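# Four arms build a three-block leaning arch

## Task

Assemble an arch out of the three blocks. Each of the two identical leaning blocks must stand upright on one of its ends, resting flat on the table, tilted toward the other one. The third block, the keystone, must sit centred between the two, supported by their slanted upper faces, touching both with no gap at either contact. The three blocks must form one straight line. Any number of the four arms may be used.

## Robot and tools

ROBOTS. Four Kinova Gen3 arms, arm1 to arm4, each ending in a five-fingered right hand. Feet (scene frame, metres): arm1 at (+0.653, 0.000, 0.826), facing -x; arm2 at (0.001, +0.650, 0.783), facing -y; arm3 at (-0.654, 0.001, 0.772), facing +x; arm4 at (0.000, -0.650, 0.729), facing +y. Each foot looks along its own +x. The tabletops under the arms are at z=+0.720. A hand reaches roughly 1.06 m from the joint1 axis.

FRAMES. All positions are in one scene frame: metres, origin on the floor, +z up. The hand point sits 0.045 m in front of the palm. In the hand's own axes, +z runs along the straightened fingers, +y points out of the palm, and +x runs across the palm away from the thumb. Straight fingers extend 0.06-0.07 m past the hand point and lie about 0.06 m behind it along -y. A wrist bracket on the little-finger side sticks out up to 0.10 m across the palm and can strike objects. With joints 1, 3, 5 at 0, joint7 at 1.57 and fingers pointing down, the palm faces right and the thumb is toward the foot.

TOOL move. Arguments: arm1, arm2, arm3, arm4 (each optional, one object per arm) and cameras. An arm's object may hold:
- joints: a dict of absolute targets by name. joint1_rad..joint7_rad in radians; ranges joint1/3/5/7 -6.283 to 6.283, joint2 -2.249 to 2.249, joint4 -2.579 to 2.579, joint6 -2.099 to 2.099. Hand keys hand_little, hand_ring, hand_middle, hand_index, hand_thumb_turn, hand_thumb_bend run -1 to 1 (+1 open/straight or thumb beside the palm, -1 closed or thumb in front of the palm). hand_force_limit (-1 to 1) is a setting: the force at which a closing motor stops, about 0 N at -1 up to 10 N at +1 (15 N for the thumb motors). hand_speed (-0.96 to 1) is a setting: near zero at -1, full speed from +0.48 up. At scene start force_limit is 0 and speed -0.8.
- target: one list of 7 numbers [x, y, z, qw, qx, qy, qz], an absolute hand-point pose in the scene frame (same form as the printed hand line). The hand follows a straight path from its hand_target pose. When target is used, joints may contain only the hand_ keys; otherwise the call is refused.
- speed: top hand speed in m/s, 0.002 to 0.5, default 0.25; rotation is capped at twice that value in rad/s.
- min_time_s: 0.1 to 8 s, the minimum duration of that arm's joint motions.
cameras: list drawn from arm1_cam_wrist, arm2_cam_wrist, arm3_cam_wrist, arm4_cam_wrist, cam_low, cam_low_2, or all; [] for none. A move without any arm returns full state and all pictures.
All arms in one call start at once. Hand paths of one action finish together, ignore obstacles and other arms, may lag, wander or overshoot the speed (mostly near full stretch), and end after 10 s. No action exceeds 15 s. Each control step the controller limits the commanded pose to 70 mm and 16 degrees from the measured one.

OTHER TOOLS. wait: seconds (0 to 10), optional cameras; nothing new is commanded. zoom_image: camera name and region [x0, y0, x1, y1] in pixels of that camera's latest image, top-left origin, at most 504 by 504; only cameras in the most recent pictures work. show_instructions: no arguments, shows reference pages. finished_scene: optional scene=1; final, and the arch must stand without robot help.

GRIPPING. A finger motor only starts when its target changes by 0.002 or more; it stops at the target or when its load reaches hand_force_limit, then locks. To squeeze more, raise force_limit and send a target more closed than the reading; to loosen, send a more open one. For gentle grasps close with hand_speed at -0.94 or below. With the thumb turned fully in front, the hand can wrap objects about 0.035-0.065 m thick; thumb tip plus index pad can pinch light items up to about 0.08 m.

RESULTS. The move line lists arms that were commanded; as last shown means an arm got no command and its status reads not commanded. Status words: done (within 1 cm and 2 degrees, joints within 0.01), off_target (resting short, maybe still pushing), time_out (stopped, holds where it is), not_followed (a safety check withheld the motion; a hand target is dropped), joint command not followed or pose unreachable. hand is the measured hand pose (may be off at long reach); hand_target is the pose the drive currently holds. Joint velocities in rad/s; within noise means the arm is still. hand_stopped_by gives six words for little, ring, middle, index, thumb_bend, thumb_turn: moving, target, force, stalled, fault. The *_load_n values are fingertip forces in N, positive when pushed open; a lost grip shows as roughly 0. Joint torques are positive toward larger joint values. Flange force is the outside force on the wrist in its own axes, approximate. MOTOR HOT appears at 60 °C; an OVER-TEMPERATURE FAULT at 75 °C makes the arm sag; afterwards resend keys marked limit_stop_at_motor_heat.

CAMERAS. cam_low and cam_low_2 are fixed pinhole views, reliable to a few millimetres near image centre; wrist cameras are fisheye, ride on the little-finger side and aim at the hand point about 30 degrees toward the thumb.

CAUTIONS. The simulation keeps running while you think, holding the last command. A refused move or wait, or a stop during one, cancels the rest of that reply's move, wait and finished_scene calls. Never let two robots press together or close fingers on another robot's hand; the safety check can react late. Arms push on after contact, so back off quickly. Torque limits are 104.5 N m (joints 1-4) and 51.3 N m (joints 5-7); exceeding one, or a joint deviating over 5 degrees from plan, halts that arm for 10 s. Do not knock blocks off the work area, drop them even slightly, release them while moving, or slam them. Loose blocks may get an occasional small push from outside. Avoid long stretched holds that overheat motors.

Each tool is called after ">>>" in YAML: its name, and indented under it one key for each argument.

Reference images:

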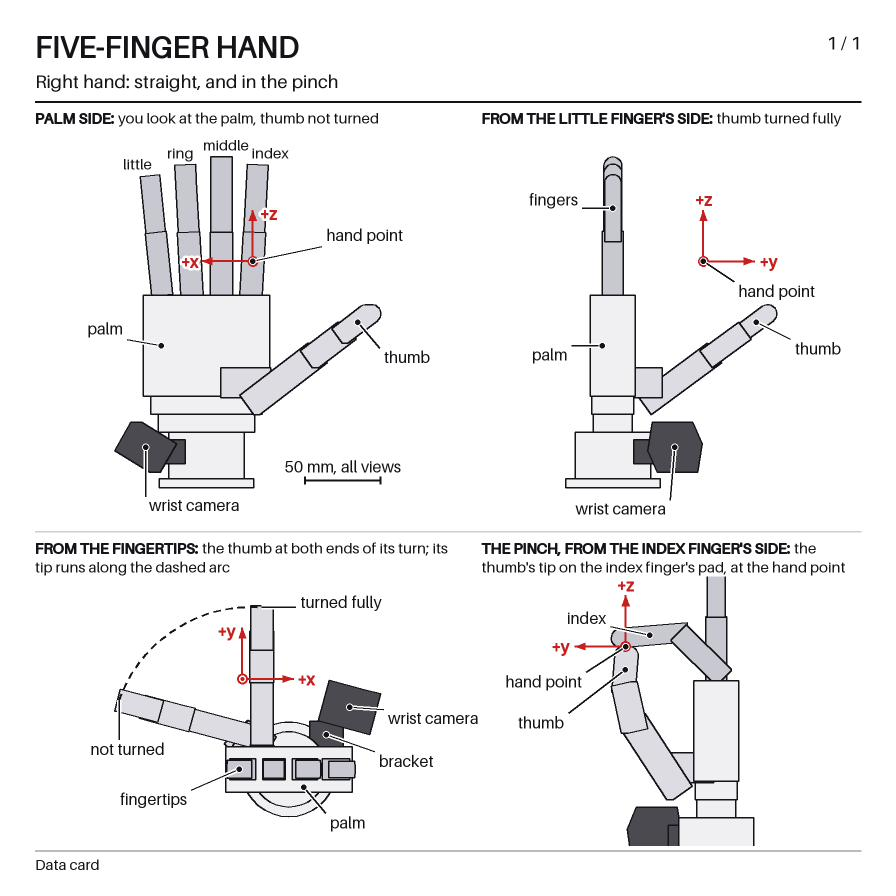

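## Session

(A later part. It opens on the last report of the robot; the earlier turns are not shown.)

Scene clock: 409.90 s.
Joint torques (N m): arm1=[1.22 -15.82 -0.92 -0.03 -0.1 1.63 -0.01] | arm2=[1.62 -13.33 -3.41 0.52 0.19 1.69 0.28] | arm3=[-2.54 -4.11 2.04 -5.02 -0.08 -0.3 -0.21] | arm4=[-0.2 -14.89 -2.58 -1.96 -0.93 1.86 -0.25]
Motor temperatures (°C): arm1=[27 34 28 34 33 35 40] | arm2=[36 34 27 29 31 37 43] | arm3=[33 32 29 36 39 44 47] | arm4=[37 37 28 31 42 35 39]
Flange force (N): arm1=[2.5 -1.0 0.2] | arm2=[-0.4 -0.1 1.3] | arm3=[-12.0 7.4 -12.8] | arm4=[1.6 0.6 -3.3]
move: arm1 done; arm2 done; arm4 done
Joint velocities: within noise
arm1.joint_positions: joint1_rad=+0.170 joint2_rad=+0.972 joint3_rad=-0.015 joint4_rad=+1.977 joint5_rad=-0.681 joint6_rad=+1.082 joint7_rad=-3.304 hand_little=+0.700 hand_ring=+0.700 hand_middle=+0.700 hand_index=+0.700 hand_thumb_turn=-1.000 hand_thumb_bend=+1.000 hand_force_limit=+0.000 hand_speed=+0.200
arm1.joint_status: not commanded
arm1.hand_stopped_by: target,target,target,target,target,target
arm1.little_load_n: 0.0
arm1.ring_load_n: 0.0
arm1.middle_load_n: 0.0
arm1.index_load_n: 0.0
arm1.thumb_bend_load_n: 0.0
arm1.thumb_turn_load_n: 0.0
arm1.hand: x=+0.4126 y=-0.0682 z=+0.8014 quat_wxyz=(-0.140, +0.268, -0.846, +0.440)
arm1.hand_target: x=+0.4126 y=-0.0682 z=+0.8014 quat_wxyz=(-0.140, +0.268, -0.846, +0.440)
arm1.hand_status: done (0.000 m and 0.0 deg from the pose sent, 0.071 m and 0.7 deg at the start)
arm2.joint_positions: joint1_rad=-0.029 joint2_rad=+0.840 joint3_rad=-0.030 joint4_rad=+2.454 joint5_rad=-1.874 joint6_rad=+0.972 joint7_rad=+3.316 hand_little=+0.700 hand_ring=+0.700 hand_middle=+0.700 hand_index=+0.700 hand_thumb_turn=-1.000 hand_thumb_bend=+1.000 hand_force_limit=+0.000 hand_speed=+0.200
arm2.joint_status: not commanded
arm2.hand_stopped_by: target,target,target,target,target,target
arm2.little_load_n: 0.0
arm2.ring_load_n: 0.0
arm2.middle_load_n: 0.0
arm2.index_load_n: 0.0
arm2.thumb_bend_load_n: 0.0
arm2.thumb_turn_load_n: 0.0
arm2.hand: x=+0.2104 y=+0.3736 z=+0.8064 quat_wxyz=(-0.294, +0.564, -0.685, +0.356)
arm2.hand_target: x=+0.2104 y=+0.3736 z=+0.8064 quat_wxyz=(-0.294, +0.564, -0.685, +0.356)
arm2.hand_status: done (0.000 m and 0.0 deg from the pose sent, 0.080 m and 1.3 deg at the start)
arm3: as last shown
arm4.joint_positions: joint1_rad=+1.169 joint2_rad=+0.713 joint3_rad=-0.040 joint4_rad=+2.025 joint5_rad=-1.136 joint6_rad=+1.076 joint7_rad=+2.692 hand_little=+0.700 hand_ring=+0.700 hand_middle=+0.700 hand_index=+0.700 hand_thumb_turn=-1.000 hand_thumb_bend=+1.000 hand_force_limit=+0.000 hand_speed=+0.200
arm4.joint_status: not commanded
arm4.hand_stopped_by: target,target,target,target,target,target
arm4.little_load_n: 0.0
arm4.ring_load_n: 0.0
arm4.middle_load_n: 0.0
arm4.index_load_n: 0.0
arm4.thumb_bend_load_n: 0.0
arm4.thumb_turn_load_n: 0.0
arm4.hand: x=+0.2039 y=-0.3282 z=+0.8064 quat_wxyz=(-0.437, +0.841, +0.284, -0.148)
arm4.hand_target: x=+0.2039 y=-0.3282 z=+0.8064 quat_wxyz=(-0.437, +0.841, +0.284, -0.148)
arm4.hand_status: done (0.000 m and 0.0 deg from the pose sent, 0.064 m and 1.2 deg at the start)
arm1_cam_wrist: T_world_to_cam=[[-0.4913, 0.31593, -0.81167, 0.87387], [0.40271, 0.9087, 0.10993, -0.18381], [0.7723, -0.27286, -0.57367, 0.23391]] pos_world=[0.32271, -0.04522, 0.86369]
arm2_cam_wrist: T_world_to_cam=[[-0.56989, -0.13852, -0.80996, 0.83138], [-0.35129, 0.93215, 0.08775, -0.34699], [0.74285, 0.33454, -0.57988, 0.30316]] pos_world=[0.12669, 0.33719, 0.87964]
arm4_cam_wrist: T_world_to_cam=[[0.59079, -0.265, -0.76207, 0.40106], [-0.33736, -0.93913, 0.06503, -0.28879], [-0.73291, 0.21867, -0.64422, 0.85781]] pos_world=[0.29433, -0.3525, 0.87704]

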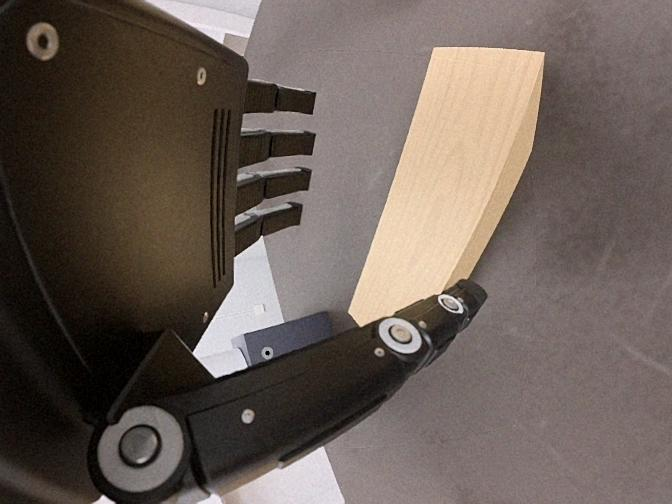

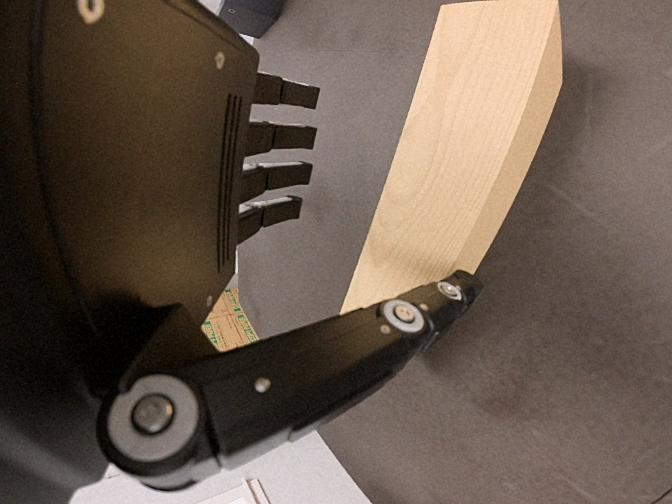

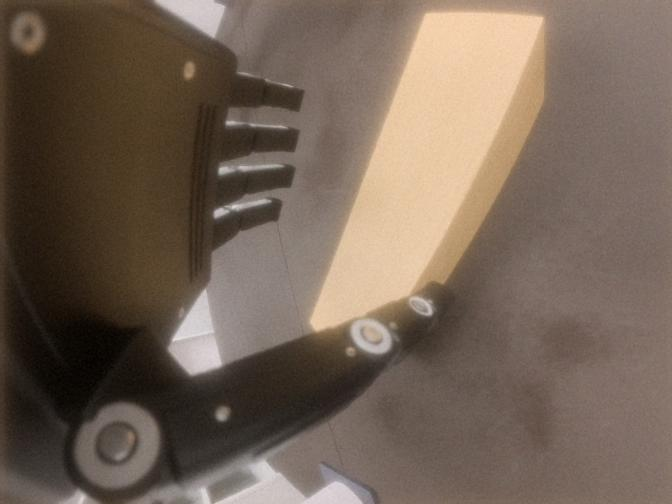

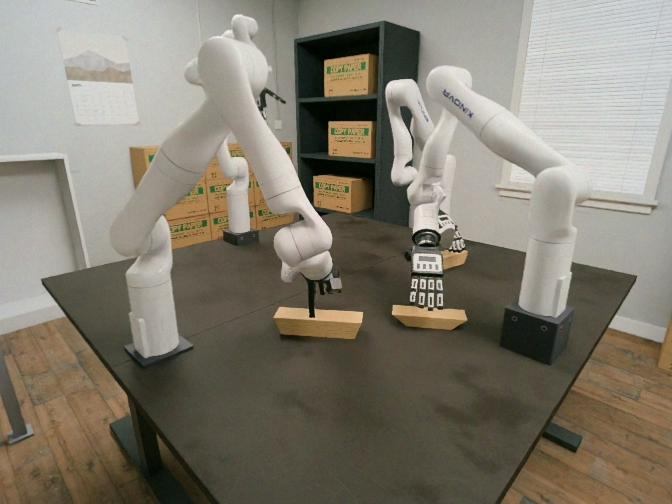

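>>> move:
  arm4: {"target": [0.2039, -0.3282, 0.7584, -0.4374, 0.8406, 0.2837, -0.1476], "speed": 0.04}
  arm2: {"target": [0.2104, 0.3736, 0.7584, -0.2936, 0.5643, -0.6845, 0.3561], "speed": 0.04}
  arm1: {"target": [0.4126, -0.0682, 0.7534, 0.1396, -0.2683, 0.8456, -0.44], "speed": 0.04}
  cameras: ["arm1_cam_wrist", "arm2_cam_wrist", "arm4_cam_wrist", "cam_low"]

>>> zoom_image:
  camera: "cam_low"
  region: [240, 220, 490, 360]

Scene clock: 423.83 s.
Joint torques (N m): arm1=[1.18 -16.27 -1.13 0.72 -0.02 1.63 -0.02] | arm2=[1.55 -14.22 -3.55 1.73 0.47 1.61 0.26] | arm3=[-2.5 -4.12 2.01 -5.02 -0.02 -0.37 -0.2] | arm4=[-0.18 -15.62 -2.83 -1.07 -0.71 1.94 -0.26]
Motor temperatures (°C): arm1=[27 34 28 34 33 35 40] | arm2=[36 34 27 28 31 37 43] | arm3=[33 32 29 36 39 44 47] | arm4=[37 37 28 31 42 35 39]
Flange force (N): arm1=[2.7 -0.7 -0.2] | arm2=[-0.5 0.4 1.1] | arm3=[-12.0 7.4 -13.0] | arm4=[1.7 1.0 -3.2]
move: arm1 done; arm2 done; arm4 done
Joint velocities: within noise
arm1.joint_positions: joint1_rad=+0.180 joint2_rad=+1.094 joint3_rad=-0.027 joint4_rad=+1.938 joint5_rad=-0.700 joint6_rad=+1.012 joint7_rad=-3.253 hand_little=+0.700 hand_ring=+0.700 hand_middle=+0.700 hand_index=+0.700 hand_thumb_turn=-1.000 hand_thumb_bend=+1.000 hand_force_limit=+0.000 hand_speed=+0.200
arm1.joint_status: not commanded
arm1.hand_stopped_by: target,target,target,target,target,target
arm1.little_load_n: -0.5
arm1.ring_load_n: 0.0
arm1.middle_load_n: 0.0
arm1.index_load_n: 0.0
arm1.thumb_bend_load_n: 0.0
arm1.thumb_turn_load_n: 0.0
arm1.hand: x=+0.4126 y=-0.0682 z=+0.7534 quat_wxyz=(-0.140, +0.268, -0.846, +0.440)
arm1.hand_target: x=+0.4126 y=-0.0682 z=+0.7534 quat_wxyz=(-0.140, +0.268, -0.846, +0.440)
arm1.hand_status: done (0.000 m and 0.0 deg from the pose sent, 0.048 m and 0.0 deg at the start)
arm2.joint_positions: joint1_rad=-0.032 joint2_rad=+1.013 joint3_rad=-0.025 joint4_rad=+2.425 joint5_rad=-1.957 joint6_rad=+1.021 joint7_rad=+3.478 hand_little=+0.700 hand_ring=+0.700 hand_middle=+0.700 hand_index=+0.700 hand_thumb_turn=-1.000 hand_thumb_bend=+1.000 hand_force_limit=+0.000 hand_speed=+0.200
arm2.joint_status: not commanded
arm2.hand_stopped_by: target,target,target,target,target,target
arm2.little_load_n: 0.0
arm2.ring_load_n: 0.0
arm2.middle_load_n: 0.0
arm2.index_load_n: 0.0
arm2.thumb_bend_load_n: 0.0
arm2.thumb_turn_load_n: 0.0
arm2.hand: x=+0.2104 y=+0.3736 z=+0.7584 quat_wxyz=(-0.294, +0.564, -0.685, +0.356)
arm2.hand_target: x=+0.2104 y=+0.3736 z=+0.7584 quat_wxyz=(-0.294, +0.564, -0.685, +0.356)
arm2.hand_status: done (0.000 m and 0.0 deg from the pose sent, 0.048 m and 0.0 deg at the start)
arm3: as last shown
arm4.joint_positions: joint1_rad=+1.180 joint2_rad=+0.834 joint3_rad=-0.058 joint4_rad=+2.026 joint5_rad=-1.189 joint6_rad=+1.014 joint7_rad=+2.813 hand_little=+0.700 hand_ring=+0.700 hand_middle=+0.700 hand_index=+0.700 hand_thumb_turn=-1.000 hand_thumb_bend=+1.000 hand_force_limit=+0.000 hand_speed=+0.200
arm4.joint_status: not commanded
arm4.hand_stopped_by: target,target,target,target,target,target
arm4.little_load_n: 0.0
arm4.ring_load_n: 0.0
arm4.middle_load_n: 0.0
arm4.index_load_n: 0.0
arm4.thumb_bend_load_n: 0.0
arm4.thumb_turn_load_n: 0.0
arm4.hand: x=+0.2039 y=-0.3282 z=+0.7584 quat_wxyz=(-0.437, +0.841, +0.284, -0.148)
arm4.hand_target: x=+0.2039 y=-0.3282 z=+0.7584 quat_wxyz=(-0.437, +0.841, +0.284, -0.148)
arm4.hand_status: done (0.000 m and 0.0 deg from the pose sent, 0.048 m and 0.0 deg at the start)
arm1_cam_wrist: T_world_to_cam=[[-0.4912, 0.31589, -0.81175, 0.83493], [0.40268, 0.90871, 0.10996, -0.17855], [0.77238, -0.27286, -0.57356, 0.20625]] pos_world=[0.32271, -0.04522, 0.81569]
arm2_cam_wrist: T_world_to_cam=[[-0.56992, -0.13844, -0.80996, 0.79248], [-0.35124, 0.93216, 0.08782, -0.34285], [0.74285, 0.33454, -0.57988, 0.27533]] pos_world=[0.1267, 0.33719, 0.83164]
arm4_cam_wrist: T_world_to_cam=[[0.59079, -0.265, -0.76207, 0.36448], [-0.33736, -0.93913, 0.06503, -0.28567], [-0.73291, 0.21867, -0.64422, 0.82688]] pos_world=[0.29433, -0.3525, 0.82904]

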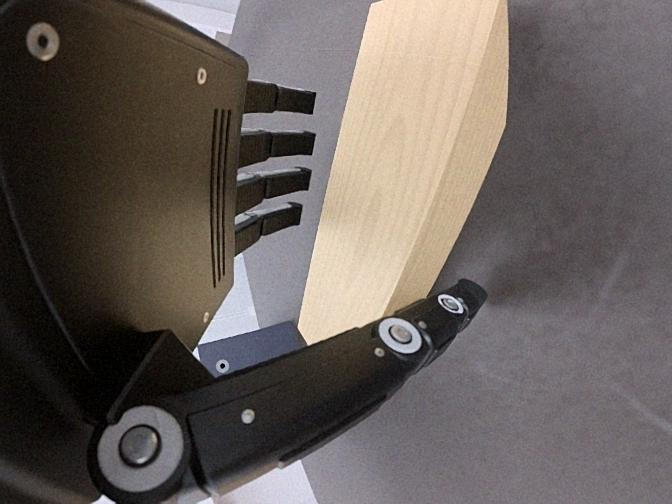

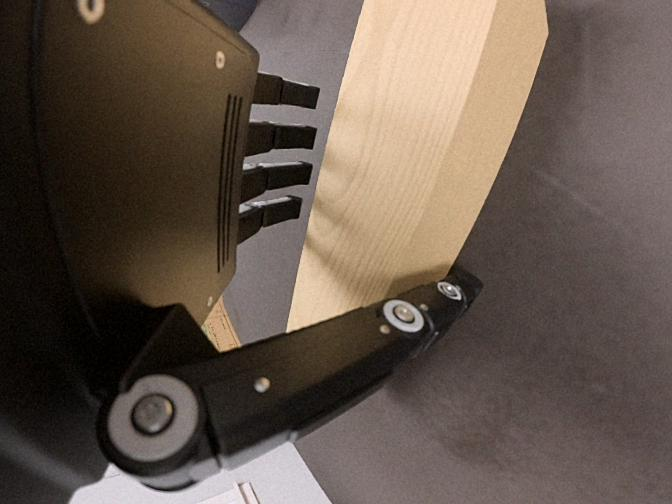

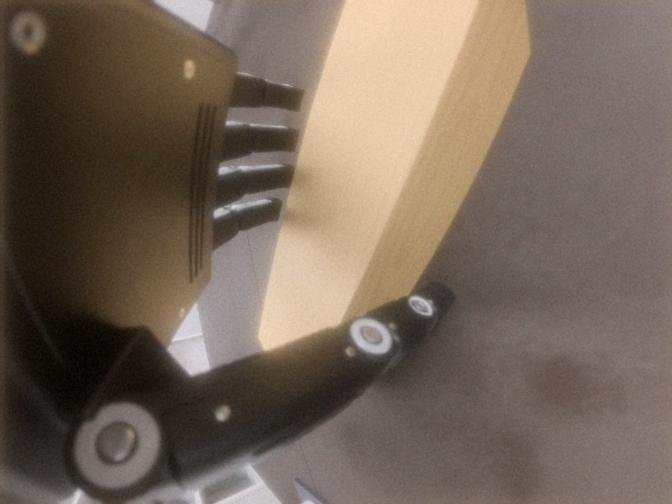

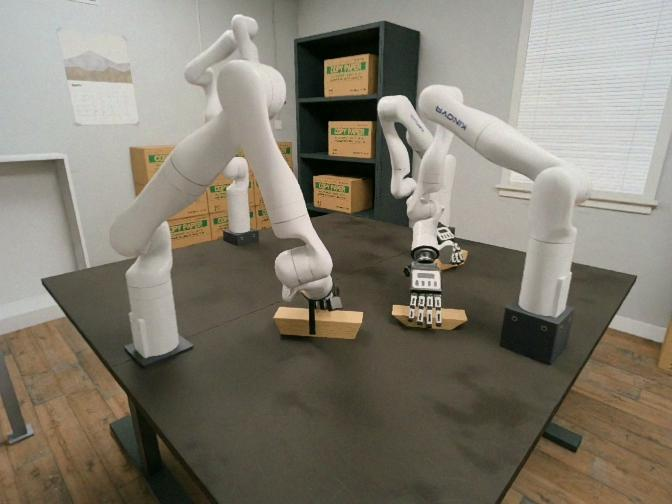

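Scaled by 2.016.

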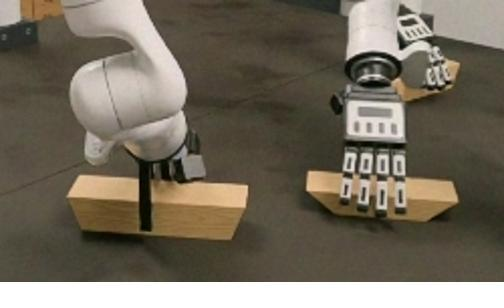

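>>> move:
  arm4: {"joints": {"hand_speed": -0.8, "hand_force_limit": -0.6, "hand_thumb_bend": 0.74}}
  arm2: {"joints": {"hand_speed": -0.8, "hand_force_limit": -0.6, "hand_thumb_bend": 0.74}}
  arm1: {"joints": {"hand_speed": -0.8, "hand_force_limit": -0.6, "hand_thumb_bend": 0.74}}
  cameras: ["arm1_cam_wrist", "arm2_cam_wrist", "arm4_cam_wrist", "cam_low"]

Scene clock: 431.87 s.
Joint torques (N m): arm1=[1.15 -16.3 -1.06 0.71 -0.06 1.64 -0.02] | arm2=[1.39 -14.44 -3.89 1.66 0.52 1.89 0.26] | arm3=[-2.45 -4.11 1.98 -5.04 -0.02 -0.32 -0.23] | arm4=[-0.23 -15.59 -2.86 -1.1 -0.7 1.96 -0.27]
Motor temperatures (°C): arm1=[27 34 28 34 33 35 40] | arm2=[36 34 27 28 31 37 43] | arm3=[33 32 29 36 39 44 47] | arm4=[37 37 28 31 42 35 39]
Flange force (N): arm1=[2.6 -0.6 -0.1] | arm2=[-0.5 1.2 0.9] | arm3=[-12.0 7.2 -12.8] | arm4=[1.5 1.0 -3.2]
move: arm1 done; arm2 done; arm4 done
Joint velocities: within noise
arm1.joint_positions: joint1_rad=+0.180 joint2_rad=+1.094 joint3_rad=-0.027 joint4_rad=+1.938 joint5_rad=-0.700 joint6_rad=+1.012 joint7_rad=-3.253 hand_little=+0.700 hand_ring=+0.700 hand_middle=+0.700 hand_index=+0.700 hand_thumb_turn=-1.000 hand_thumb_bend=+0.740 hand_force_limit=-0.600 hand_speed=-0.800
arm1.joint_status: all done
arm1.hand_stopped_by: target,target,target,target,target,target
arm1.little_load_n: 0.0
arm1.ring_load_n: 0.0
arm1.middle_load_n: 0.0
arm1.index_load_n: 0.0
arm1.thumb_bend_load_n: 0.0
arm1.thumb_turn_load_n: 0.0
arm1.hand: x=+0.4126 y=-0.0682 z=+0.7534 quat_wxyz=(-0.140, +0.268, -0.846, +0.440)
arm1.hand_target: x=+0.4126 y=-0.0682 z=+0.7534 quat_wxyz=(-0.140, +0.268, -0.846, +0.440)
arm1.hand_status: not commanded
arm2.joint_positions: joint1_rad=-0.032 joint2_rad=+1.013 joint3_rad=-0.025 joint4_rad=+2.425 joint5_rad=-1.957 joint6_rad=+1.021 joint7_rad=+3.478 hand_little=+0.700 hand_ring=+0.700 hand_middle=+0.700 hand_index=+0.700 hand_thumb_turn=-1.000 hand_thumb_bend=+0.741 hand_force_limit=-0.600 hand_speed=-0.800
arm2.joint_status: all done
arm2.hand_stopped_by: target,target,target,target,target,target
arm2.little_load_n: 0.0
arm2.ring_load_n: 0.0
arm2.middle_load_n: 0.0
arm2.index_load_n: 0.0
arm2.thumb_bend_load_n: 1.0
arm2.thumb_turn_load_n: 0.0
arm2.hand: x=+0.2104 y=+0.3736 z=+0.7584 quat_wxyz=(-0.294, +0.564, -0.685, +0.356)
arm2.hand_target: x=+0.2104 y=+0.3736 z=+0.7584 quat_wxyz=(-0.294, +0.564, -0.685, +0.356)
arm2.hand_status: not commanded
arm3: as last shown
arm4.joint_positions: joint1_rad=+1.180 joint2_rad=+0.834 joint3_rad=-0.058 joint4_rad=+2.026 joint5_rad=-1.189 joint6_rad=+1.014 joint7_rad=+2.813 hand_little=+0.700 hand_ring=+0.700 hand_middle=+0.700 hand_index=+0.700 hand_thumb_turn=-1.000 hand_thumb_bend=+0.740 hand_force_limit=-0.600 hand_speed=-0.800
arm4.joint_status: all done
arm4.hand_stopped_by: target,target,target,target,target,target
arm4.little_load_n: 0.0
arm4.ring_load_n: 0.0
arm4.middle_load_n: 0.0
arm4.index_load_n: 0.0
arm4.thumb_bend_load_n: 0.0
arm4.thumb_turn_load_n: 0.0
arm4.hand: x=+0.2039 y=-0.3282 z=+0.7584 quat_wxyz=(-0.437, +0.841, +0.284, -0.148)
arm4.hand_target: x=+0.2039 y=-0.3282 z=+0.7584 quat_wxyz=(-0.437, +0.841, +0.284, -0.148)
arm4.hand_status: not commanded
arm1_cam_wrist: T_world_to_cam=[[-0.4912, 0.31589, -0.81175, 0.83493], [0.40268, 0.90871, 0.10996, -0.17855], [0.77238, -0.27286, -0.57356, 0.20625]] pos_world=[0.32271, -0.04522, 0.81569]
arm2_cam_wrist: T_world_to_cam=[[-0.56992, -0.13844, -0.80996, 0.7924], [-0.35124, 0.93216, 0.08782, -0.34284], [0.74285, 0.33454, -0.57988, 0.27527]] pos_world=[0.1267, 0.33719, 0.83154]
arm4_cam_wrist: T_world_to_cam=[[0.59079, -0.265, -0.76207, 0.36448], [-0.33736, -0.93913, 0.06503, -0.28567], [-0.73291, 0.21867, -0.64422, 0.82688]] pos_world=[0.29433, -0.3525, 0.82904]

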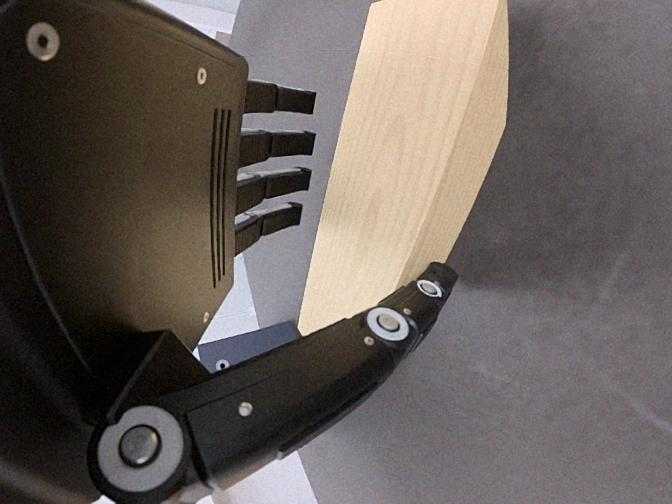

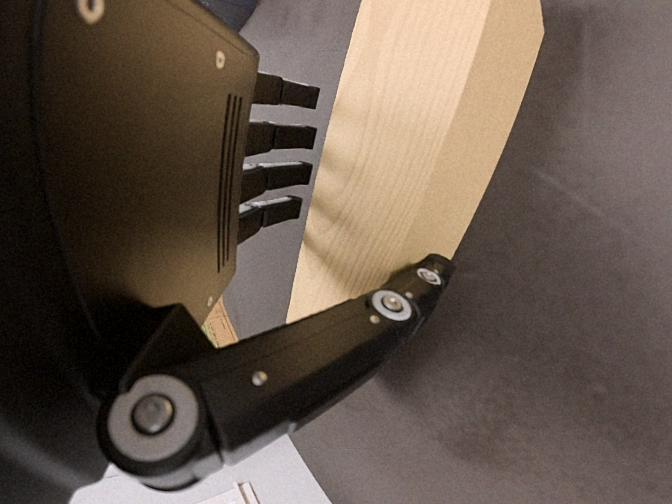

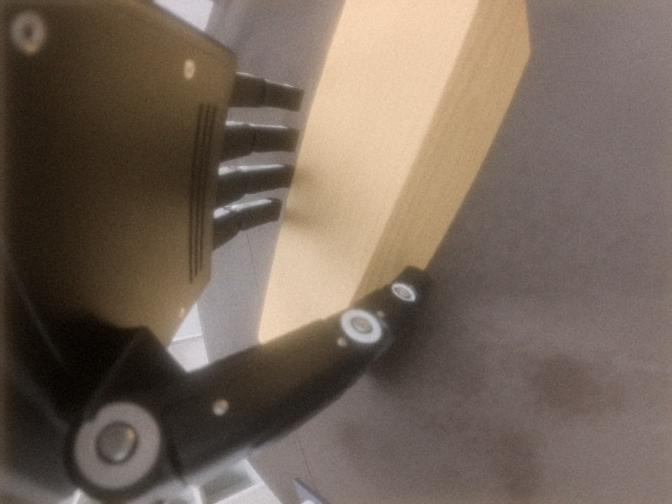

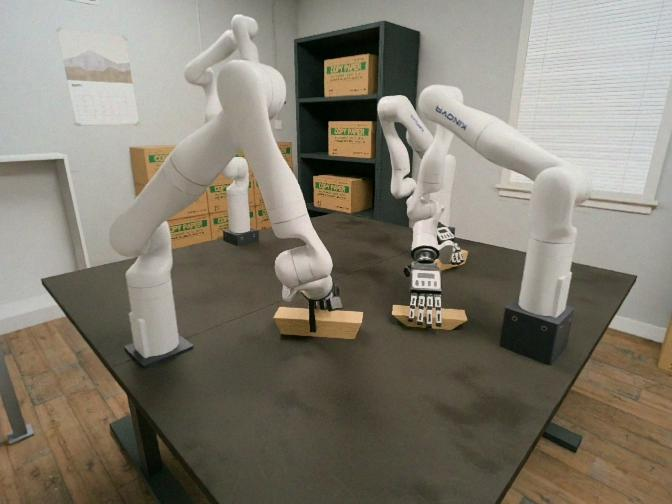

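>>> move:
  arm4: {"joints": {"hand_speed": -0.92, "hand_force_limit": -0.4, "hand_index": -0.1, "hand_middle": -0.1}}
  arm2: {"joints": {"hand_speed": -0.92, "hand_force_limit": -0.4, "hand_index": -0.1, "hand_middle": -0.1}}
  arm1: {"joints": {"hand_speed": -0.92, "hand_force_limit": -0.4, "hand_index": -0.1, "hand_middle": -0.1}}
  cameras: ["arm1_cam_wrist", "arm2_cam_wrist", "arm4_cam_wrist", "cam_low"]

>>> zoom_image:
  camera: "cam_low"
  region: [240, 220, 490, 360]

Scene clock: 442.60 s.
Joint torques (N m): arm1=[1.32 -16.13 -0.92 -0.11 -0.1 1.14 0.11] | arm2=[2.05 -13.77 -2.64 1.62 0.24 1.06 0.33] | arm3=[-2.52 -4.07 2.01 -4.99 -0.05 -0.35 -0.2] | arm4=[0.19 -15.1 -2.22 -1.3 -0.64 1.41 -0.21]
Motor temperatures (°C): arm1=[27 34 28 34 33 35 40] | arm2=[36 34 27 28 31 37 43] | arm3=[33 32 29 36 39 44 47] | arm4=[37 37 28 31 42 35 39]
Flange force (N): arm1=[1.9 -2.8 -0.5] | arm2=[-0.7 -2.0 1.6] | arm3=[-12.0 7.4 -13.0] | arm4=[1.3 -1.1 -3.5]
move: arm1 off_target; arm2 off_target; arm4 off_target
Joint velocities: within noise
arm1.joint_positions: joint1_rad=+0.180 joint2_rad=+1.094 joint3_rad=-0.027 joint4_rad=+1.938 joint5_rad=-0.700 joint6_rad=+1.012 joint7_rad=-3.253 hand_little=+0.700 hand_ring=+0.700 hand_middle=+0.215 hand_index=+0.208 hand_thumb_turn=-1.000 hand_thumb_bend=+0.741 hand_force_limit=-0.400 hand_speed=-0.920
arm1.joint_status: hand_middle off_target (ended at +0.215, target -0.100); hand_index off_target (ended at +0.208, target -0.100); the others done
arm1.hand_stopped_by: target,target,force,force,target,target
arm1.little_load_n: 0.0
arm1.ring_load_n: 0.0
arm1.middle_load_n: 2.0
arm1.index_load_n: 4.0
arm1.thumb_bend_load_n: 4.0
arm1.thumb_turn_load_n: 0.0
arm1.hand: x=+0.4126 y=-0.0682 z=+0.7534 quat_wxyz=(-0.140, +0.268, -0.846, +0.440)
arm1.hand_target: x=+0.4126 y=-0.0682 z=+0.7534 quat_wxyz=(-0.140, +0.268, -0.846, +0.440)
arm1.hand_status: not commanded
arm2.joint_positions: joint1_rad=-0.032 joint2_rad=+1.013 joint3_rad=-0.025 joint4_rad=+2.425 joint5_rad=-1.957 joint6_rad=+1.021 joint7_rad=+3.478 hand_little=+0.700 hand_ring=+0.700 hand_middle=+0.201 hand_index=+0.193 hand_thumb_turn=-1.000 hand_thumb_bend=+0.742 hand_force_limit=-0.400 hand_speed=-0.920
arm2.joint_status: hand_middle off_target (ended at +0.201, target -0.100); hand_index off_target (ended at +0.193, target -0.100); the others done
arm2.hand_stopped_by: target,target,force,force,target,target
arm2.little_load_n: 0.0
arm2.ring_load_n: 0.0
arm2.middle_load_n: 3.0
arm2.index_load_n: 3.5
arm2.thumb_bend_load_n: 4.0
arm2.thumb_turn_load_n: 0.0
arm2.hand: x=+0.2104 y=+0.3736 z=+0.7584 quat_wxyz=(-0.294, +0.564, -0.685, +0.356)
arm2.hand_target: x=+0.2104 y=+0.3736 z=+0.7584 quat_wxyz=(-0.294, +0.564, -0.685, +0.356)
arm2.hand_status: not commanded
arm3: as last shown
arm4.joint_positions: joint1_rad=+1.180 joint2_rad=+0.834 joint3_rad=-0.058 joint4_rad=+2.026 joint5_rad=-1.189 joint6_rad=+1.014 joint7_rad=+2.813 hand_little=+0.700 hand_ring=+0.700 hand_middle=+0.216 hand_index=+0.215 hand_thumb_turn=-1.000 hand_thumb_bend=+0.741 hand_force_limit=-0.400 hand_speed=-0.920
arm4.joint_status: hand_middle off_target (ended at +0.216, target -0.100); hand_index off_target (ended at +0.215, target -0.100); the others done
arm4.hand_stopped_by: target,target,force,force,target,target
arm4.little_load_n: 0.0
arm4.ring_load_n: 0.0
arm4.middle_load_n: 3.5
arm4.index_load_n: 3.5
arm4.thumb_bend_load_n: 4.5
arm4.thumb_turn_load_n: 0.0
arm4.hand: x=+0.2039 y=-0.3282 z=+0.7584 quat_wxyz=(-0.437, +0.841, +0.284, -0.148)
arm4.hand_target: x=+0.2039 y=-0.3282 z=+0.7584 quat_wxyz=(-0.437, +0.841, +0.284, -0.148)
arm4.hand_status: not commanded
arm1_cam_wrist: T_world_to_cam=[[-0.4912, 0.31589, -0.81175, 0.83493], [0.40268, 0.90871, 0.10996, -0.17855], [0.77238, -0.27286, -0.57356, 0.20625]] pos_world=[0.32271, -0.04522, 0.81569]
arm2_cam_wrist: T_world_to_cam=[[-0.5699, -0.1385, -0.80996, 0.7925], [-0.35128, 0.93215, 0.08777, -0.3428], [0.74285, 0.33454, -0.57988, 0.27533]] pos_world=[0.12669, 0.33719, 0.83164]
arm4_cam_wrist: T_world_to_cam=[[0.59079, -0.265, -0.76207, 0.36448], [-0.33736, -0.93913, 0.06503, -0.28567], [-0.73291, 0.21867, -0.64422, 0.82688]] pos_world=[0.29433, -0.3525, 0.82904]

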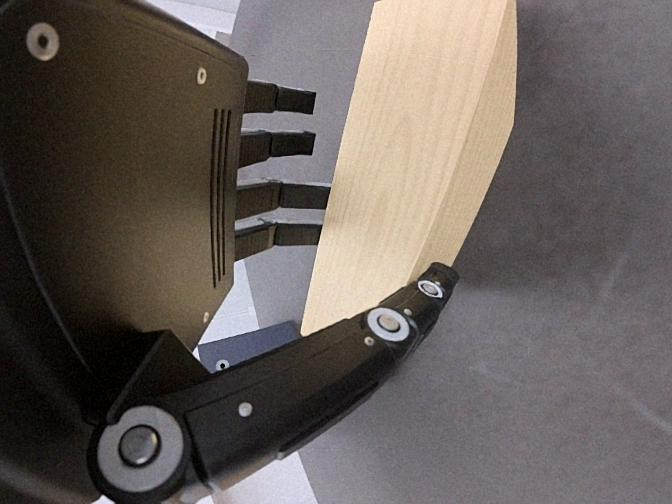

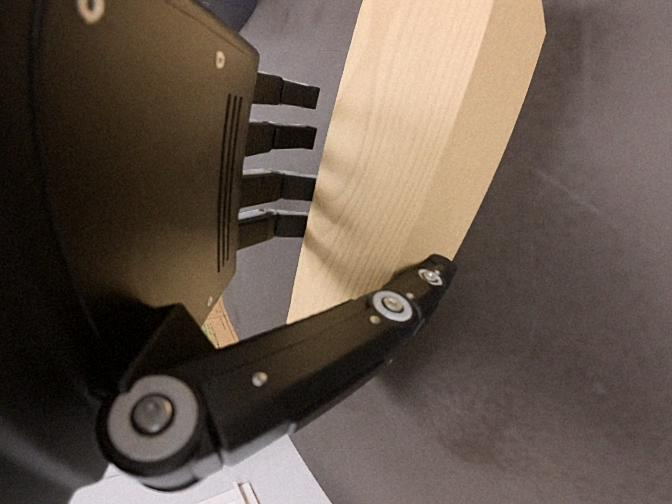

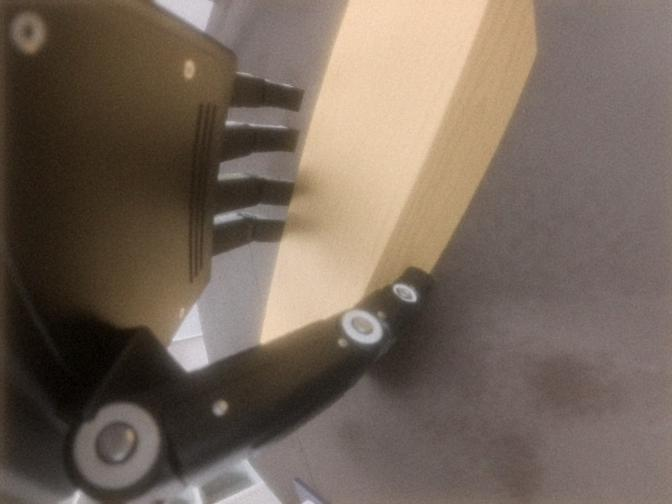

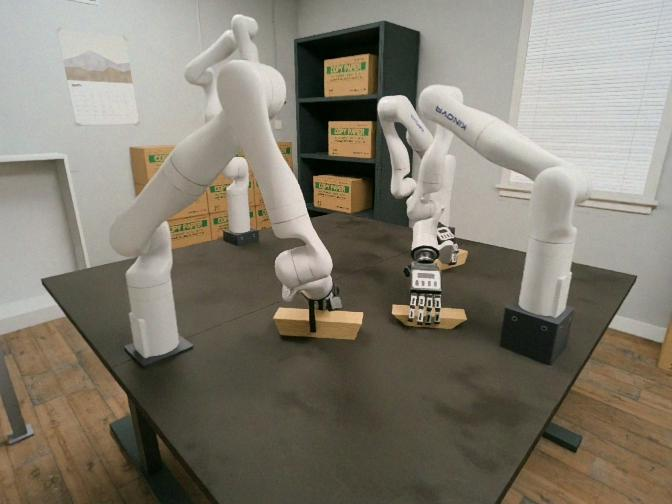

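Scaled by 2.016.

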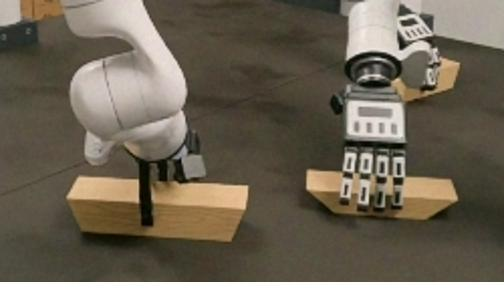

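>>> move:
  arm4: {"joints": {"hand_speed": -0.92, "hand_force_limit": -0.7, "hand_ring": -0.1, "hand_little": -0.1}}
  arm2: {"joints": {"hand_speed": -0.92, "hand_force_limit": -0.7, "hand_ring": -0.1, "hand_little": -0.1}}
  arm1: {"joints": {"hand_speed": -0.92, "hand_force_limit": -0.7, "hand_ring": -0.1, "hand_little": -0.1}}
  cameras: []

>>> move:
  arm4: {"joints": {"hand_force_limit": 0.1, "hand_index": -0.12, "hand_middle": -0.12}}
  arm2: {"joints": {"hand_force_limit": 0.1, "hand_index": -0.12, "hand_middle": -0.12}}
  arm1: {"joints": {"hand_force_limit": 0.1, "hand_index": -0.12, "hand_middle": -0.12}}
  cameras: ["arm1_cam_wrist", "arm2_cam_wrist", "arm4_cam_wrist"]

Scene clock: 451.40 s.
Joint torques (N m): arm1=[1.5 -15.73 -0.4 0.29 0.13 1.03 -0.03] | arm2=[1.75 -13.22 -2.76 2 0.31 0.92 0.22] | arm3=[-2.55 -4.09 2.02 -4.97 0 -0.32 -0.19] | arm4=[0.08 -14.46 -2.14 -0.71 -0.47 1.35 -0.31]
Motor temperatures (°C): arm1=[27 34 28 34 33 35 40] | arm2=[36 34 27 28 31 37 43] | arm3=[33 32 29 36 39 44 47] | arm4=[37 37 28 31 42 35 39]
Flange force (N): arm1=[3.2 -3.2 -0.7] | arm2=[0.3 -2.5 0.5] | arm3=[-12.0 7.5 -13.0] | arm4=[2.3 -1.9 -4.3]
move: arm1 off_target; arm2 off_target; arm4 off_target
Joint velocities: within noise
arm1.joint_positions: joint1_rad=+0.180 joint2_rad=+1.094 joint3_rad=-0.027 joint4_rad=+1.938 joint5_rad=-0.700 joint6_rad=+1.012 joint7_rad=-3.253 hand_little=+0.192 hand_ring=+0.208 hand_middle=+0.215 hand_index=+0.208 hand_thumb_turn=-1.000 hand_thumb_bend=+0.741 hand_force_limit=-0.700 hand_speed=-0.920
arm1.joint_status: hand_little off_target (ended at +0.192, target -0.100); hand_ring off_target (ended at +0.208, target -0.100); the others done
arm1.hand_stopped_by: force,force,force,force,target,target
arm1.little_load_n: 1.0
arm1.ring_load_n: 1.5
arm1.middle_load_n: 0.5
arm1.index_load_n: 2.5
arm1.thumb_bend_load_n: 4.5
arm1.thumb_turn_load_n: 0.0
arm1.hand: x=+0.4126 y=-0.0682 z=+0.7534 quat_wxyz=(-0.140, +0.268, -0.846, +0.440)
arm1.hand_target: x=+0.4126 y=-0.0682 z=+0.7534 quat_wxyz=(-0.140, +0.268, -0.846, +0.440)
arm1.hand_status: not commanded
arm2.joint_positions: joint1_rad=-0.032 joint2_rad=+1.013 joint3_rad=-0.025 joint4_rad=+2.425 joint5_rad=-1.957 joint6_rad=+1.021 joint7_rad=+3.478 hand_little=+0.177 hand_ring=+0.193 hand_middle=+0.201 hand_index=+0.193 hand_thumb_turn=-1.000 hand_thumb_bend=+0.742 hand_force_limit=-0.700 hand_speed=-0.920
arm2.joint_status: hand_little off_target (ended at +0.177, target -0.100); hand_ring off_target (ended at +0.193, target -0.100); the others done
arm2.hand_stopped_by: force,force,force,force,target,target
arm2.little_load_n: 1.5
arm2.ring_load_n: 2.0
arm2.middle_load_n: 2.0
arm2.index_load_n: 2.5
arm2.thumb_bend_load_n: 5.0
arm2.thumb_turn_load_n: 0.0
arm2.hand: x=+0.2104 y=+0.3736 z=+0.7584 quat_wxyz=(-0.294, +0.564, -0.685, +0.356)
arm2.hand_target: x=+0.2104 y=+0.3736 z=+0.7584 quat_wxyz=(-0.294, +0.564, -0.685, +0.356)
arm2.hand_status: not commanded
arm3.joint_positions: joint1_rad=-0.140 joint2_rad=-0.393 joint3_rad=-0.104 joint4_rad=+1.449 joint5_rad=-0.074 joint6_rad=+1.974 joint7_rad=-1.652 hand_little=+1.000 hand_ring=+1.000 hand_middle=+1.000 hand_index=+1.000 hand_thumb_turn=+1.000 hand_thumb_bend=+1.000 hand_force_limit=+0.000 hand_speed=-0.800
arm3.joint_status: not commanded
arm3.hand_stopped_by: target,target,target,target,target,target
arm3.little_load_n: 0.0
arm3.ring_load_n: 0.0
arm3.middle_load_n: 0.0
arm3.index_load_n: 0.0
arm3.thumb_bend_load_n: 0.0
arm3.thumb_turn_load_n: 0.0
arm3.hand: x=-0.4935 y=+0.1051 z=+1.2855 quat_wxyz=(-0.051, +0.099, -0.993, -0.024)
arm3.hand_target: x=-0.4935 y=+0.1051 z=+1.2855 quat_wxyz=(-0.051, +0.099, -0.993, -0.024)
arm3.hand_status: not commanded
arm4.joint_positions: joint1_rad=+1.180 joint2_rad=+0.834 joint3_rad=-0.058 joint4_rad=+2.026 joint5_rad=-1.189 joint6_rad=+1.014 joint7_rad=+2.813 hand_little=+0.192 hand_ring=+0.208 hand_middle=+0.216 hand_index=+0.215 hand_thumb_turn=-1.000 hand_thumb_bend=+0.742 hand_force_limit=-0.700 hand_speed=-0.920
arm4.joint_status: hand_little off_target (ended at +0.192, target -0.100); hand_ring off_target (ended at +0.208, target -0.100); the others done
arm4.hand_stopped_by: force,force,force,force,target,target
arm4.little_load_n: 1.5
arm4.ring_load_n: 3.0
arm4.middle_load_n: 2.0
arm4.index_load_n: 2.0
arm4.thumb_bend_load_n: 5.0
arm4.thumb_turn_load_n: 0.0
arm4.hand: x=+0.2039 y=-0.3282 z=+0.7584 quat_wxyz=(-0.437, +0.841, +0.284, -0.148)
arm4.hand_target: x=+0.2039 y=-0.3282 z=+0.7584 quat_wxyz=(-0.437, +0.841, +0.284, -0.148)
arm4.hand_status: not commanded

Scene clock: 451.87 s.
Joint torques (N m): arm1=[1.61 -15.73 -0.08 -0.85 0 0.35 0.08] | arm2=[2.19 -12.62 -1.79 1.37 -0.02 0.22 0.39] | arm3=[-2.51 -4.01 1.96 -4.98 -0.04 -0.31 -0.21] | arm4=[0.5 -14.17 -1.35 -1.33 -0.38 0.61 -0.12]
Motor temperatures (°C): arm1=[27 34 28 34 33 35 40] | arm2=[36 34 27 28 31 37 43] | arm3=[33 32 29 36 39 44 47] | arm4=[37 37 28 31 42 35 39]
Flange force (N): arm1=[1.9 -5.7 -0.9] | arm2=[-0.8 -5.6 -0.3] | arm3=[-11.8 7.2 -12.9] | arm4=[1.3 -4.1 -4.5]
move: arm1 off_target; arm2 off_target; arm4 off_target
Joint velocities: within noise
arm1.joint_positions: joint1_rad=+0.180 joint2_rad=+1.094 joint3_rad=-0.027 joint4_rad=+1.938 joint5_rad=-0.700 joint6_rad=+1.012 joint7_rad=-3.253 hand_little=+0.192 hand_ring=+0.207 hand_middle=+0.196 hand_index=+0.195 hand_thumb_turn=-1.000 hand_thumb_bend=+0.742 hand_force_limit=+0.100 hand_speed=-0.920
arm1.joint_status: hand_middle off_target (ended at +0.196, target -0.120); hand_index off_target (ended at +0.195, target -0.120); the others done
arm1.hand_stopped_by: force,force,force,force,target,target
arm1.little_load_n: 0.0
arm1.ring_load_n: 0.0
arm1.middle_load_n: 8.5
arm1.index_load_n: 4.5
arm1.thumb_bend_load_n: 9.5
arm1.thumb_turn_load_n: 0.0
arm1.hand: x=+0.4126 y=-0.0682 z=+0.7534 quat_wxyz=(-0.140, +0.268, -0.846, +0.440)
arm1.hand_target: x=+0.4126 y=-0.0682 z=+0.7534 quat_wxyz=(-0.140, +0.268, -0.846, +0.440)
arm1.hand_status: not commanded
arm2.joint_positions: joint1_rad=-0.032 joint2_rad=+1.013 joint3_rad=-0.025 joint4_rad=+2.425 joint5_rad=-1.957 joint6_rad=+1.021 joint7_rad=+3.478 hand_little=+0.177 hand_ring=+0.192 hand_middle=+0.181 hand_index=+0.173 hand_thumb_turn=-1.000 hand_thumb_bend=+0.743 hand_force_limit=+0.100 hand_speed=-0.920
arm2.joint_status: hand_middle off_target (ended at +0.181, target -0.120); hand_index off_target (ended at +0.173, target -0.120); the others done
arm2.hand_stopped_by: force,force,force,force,target,target
arm2.little_load_n: 0.0
arm2.ring_load_n: 0.0
arm2.middle_load_n: 6.0
arm2.index_load_n: 6.0
arm2.thumb_bend_load_n: 7.5
arm2.thumb_turn_load_n: 0.0
arm2.hand: x=+0.2104 y=+0.3736 z=+0.7584 quat_wxyz=(-0.294, +0.564, -0.685, +0.356)
arm2.hand_target: x=+0.2104 y=+0.3736 z=+0.7584 quat_wxyz=(-0.294, +0.564, -0.685, +0.356)
arm2.hand_status: not commanded
arm3: as last shown
arm4.joint_positions: joint1_rad=+1.180 joint2_rad=+0.834 joint3_rad=-0.058 joint4_rad=+2.026 joint5_rad=-1.189 joint6_rad=+1.014 joint7_rad=+2.813 hand_little=+0.192 hand_ring=+0.208 hand_middle=+0.203 hand_index=+0.203 hand_thumb_turn=-1.000 hand_thumb_bend=+0.742 hand_force_limit=+0.100 hand_speed=-0.920
arm4.joint_status: hand_middle off_target (ended at +0.203, target -0.120); hand_index off_target (ended at +0.203, target -0.120); the others done
arm4.hand_stopped_by: force,force,force,force,target,target
arm4.little_load_n: 0.0
arm4.ring_load_n: 0.5
arm4.middle_load_n: 6.0
arm4.index_load_n: 6.0
arm4.thumb_bend_load_n: 7.0
arm4.thumb_turn_load_n: 0.0
arm4.hand: x=+0.2039 y=-0.3282 z=+0.7584 quat_wxyz=(-0.437, +0.841, +0.284, -0.148)
arm4.hand_target: x=+0.2039 y=-0.3282 z=+0.7584 quat_wxyz=(-0.437, +0.841, +0.284, -0.148)
arm4.hand_status: not commanded
arm1_cam_wrist: T_world_to_cam=[[-0.49126, 0.31591, -0.8117, 0.83492], [0.40268, 0.90871, 0.10995, -0.17854], [0.77234, -0.27284, -0.57363, 0.20632]] pos_world=[0.32271, -0.04522, 0.81569]
arm2_cam_wrist: T_world_to_cam=[[-0.56989, -0.13852, -0.80996, 0.79251], [-0.35129, 0.93215, 0.08775, -0.34278], [0.74285, 0.33454, -0.57988, 0.27533]] pos_world=[0.12669, 0.33719, 0.83164]
arm4_cam_wrist: T_world_to_cam=[[0.59079, -0.265, -0.76207, 0.36448], [-0.33736, -0.93913, 0.06503, -0.28567], [-0.73291, 0.21867, -0.64422, 0.82688]] pos_world=[0.29433, -0.3525, 0.82904]

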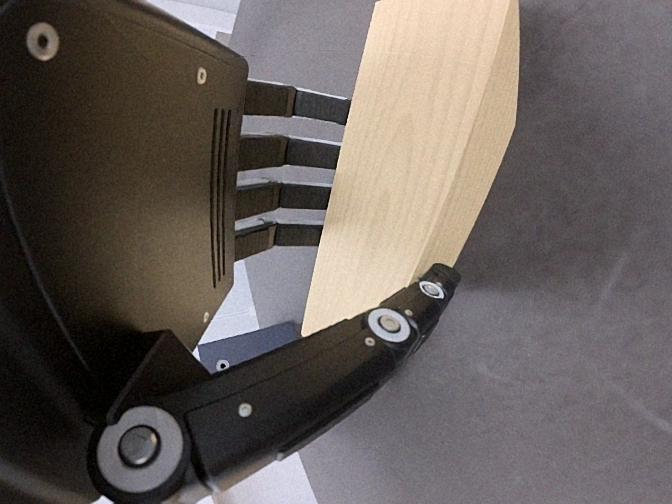

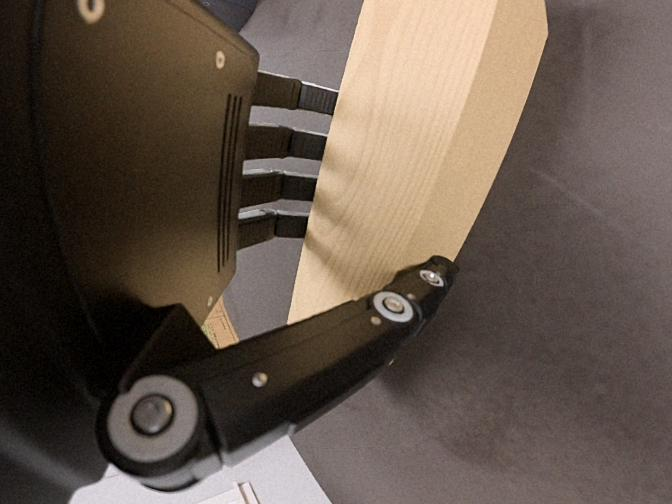

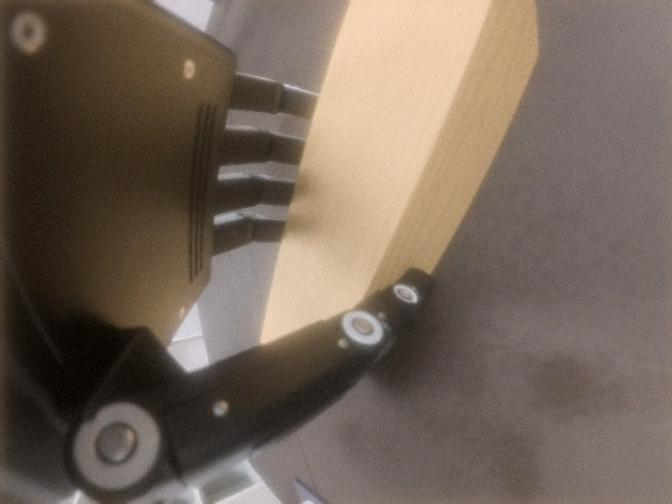

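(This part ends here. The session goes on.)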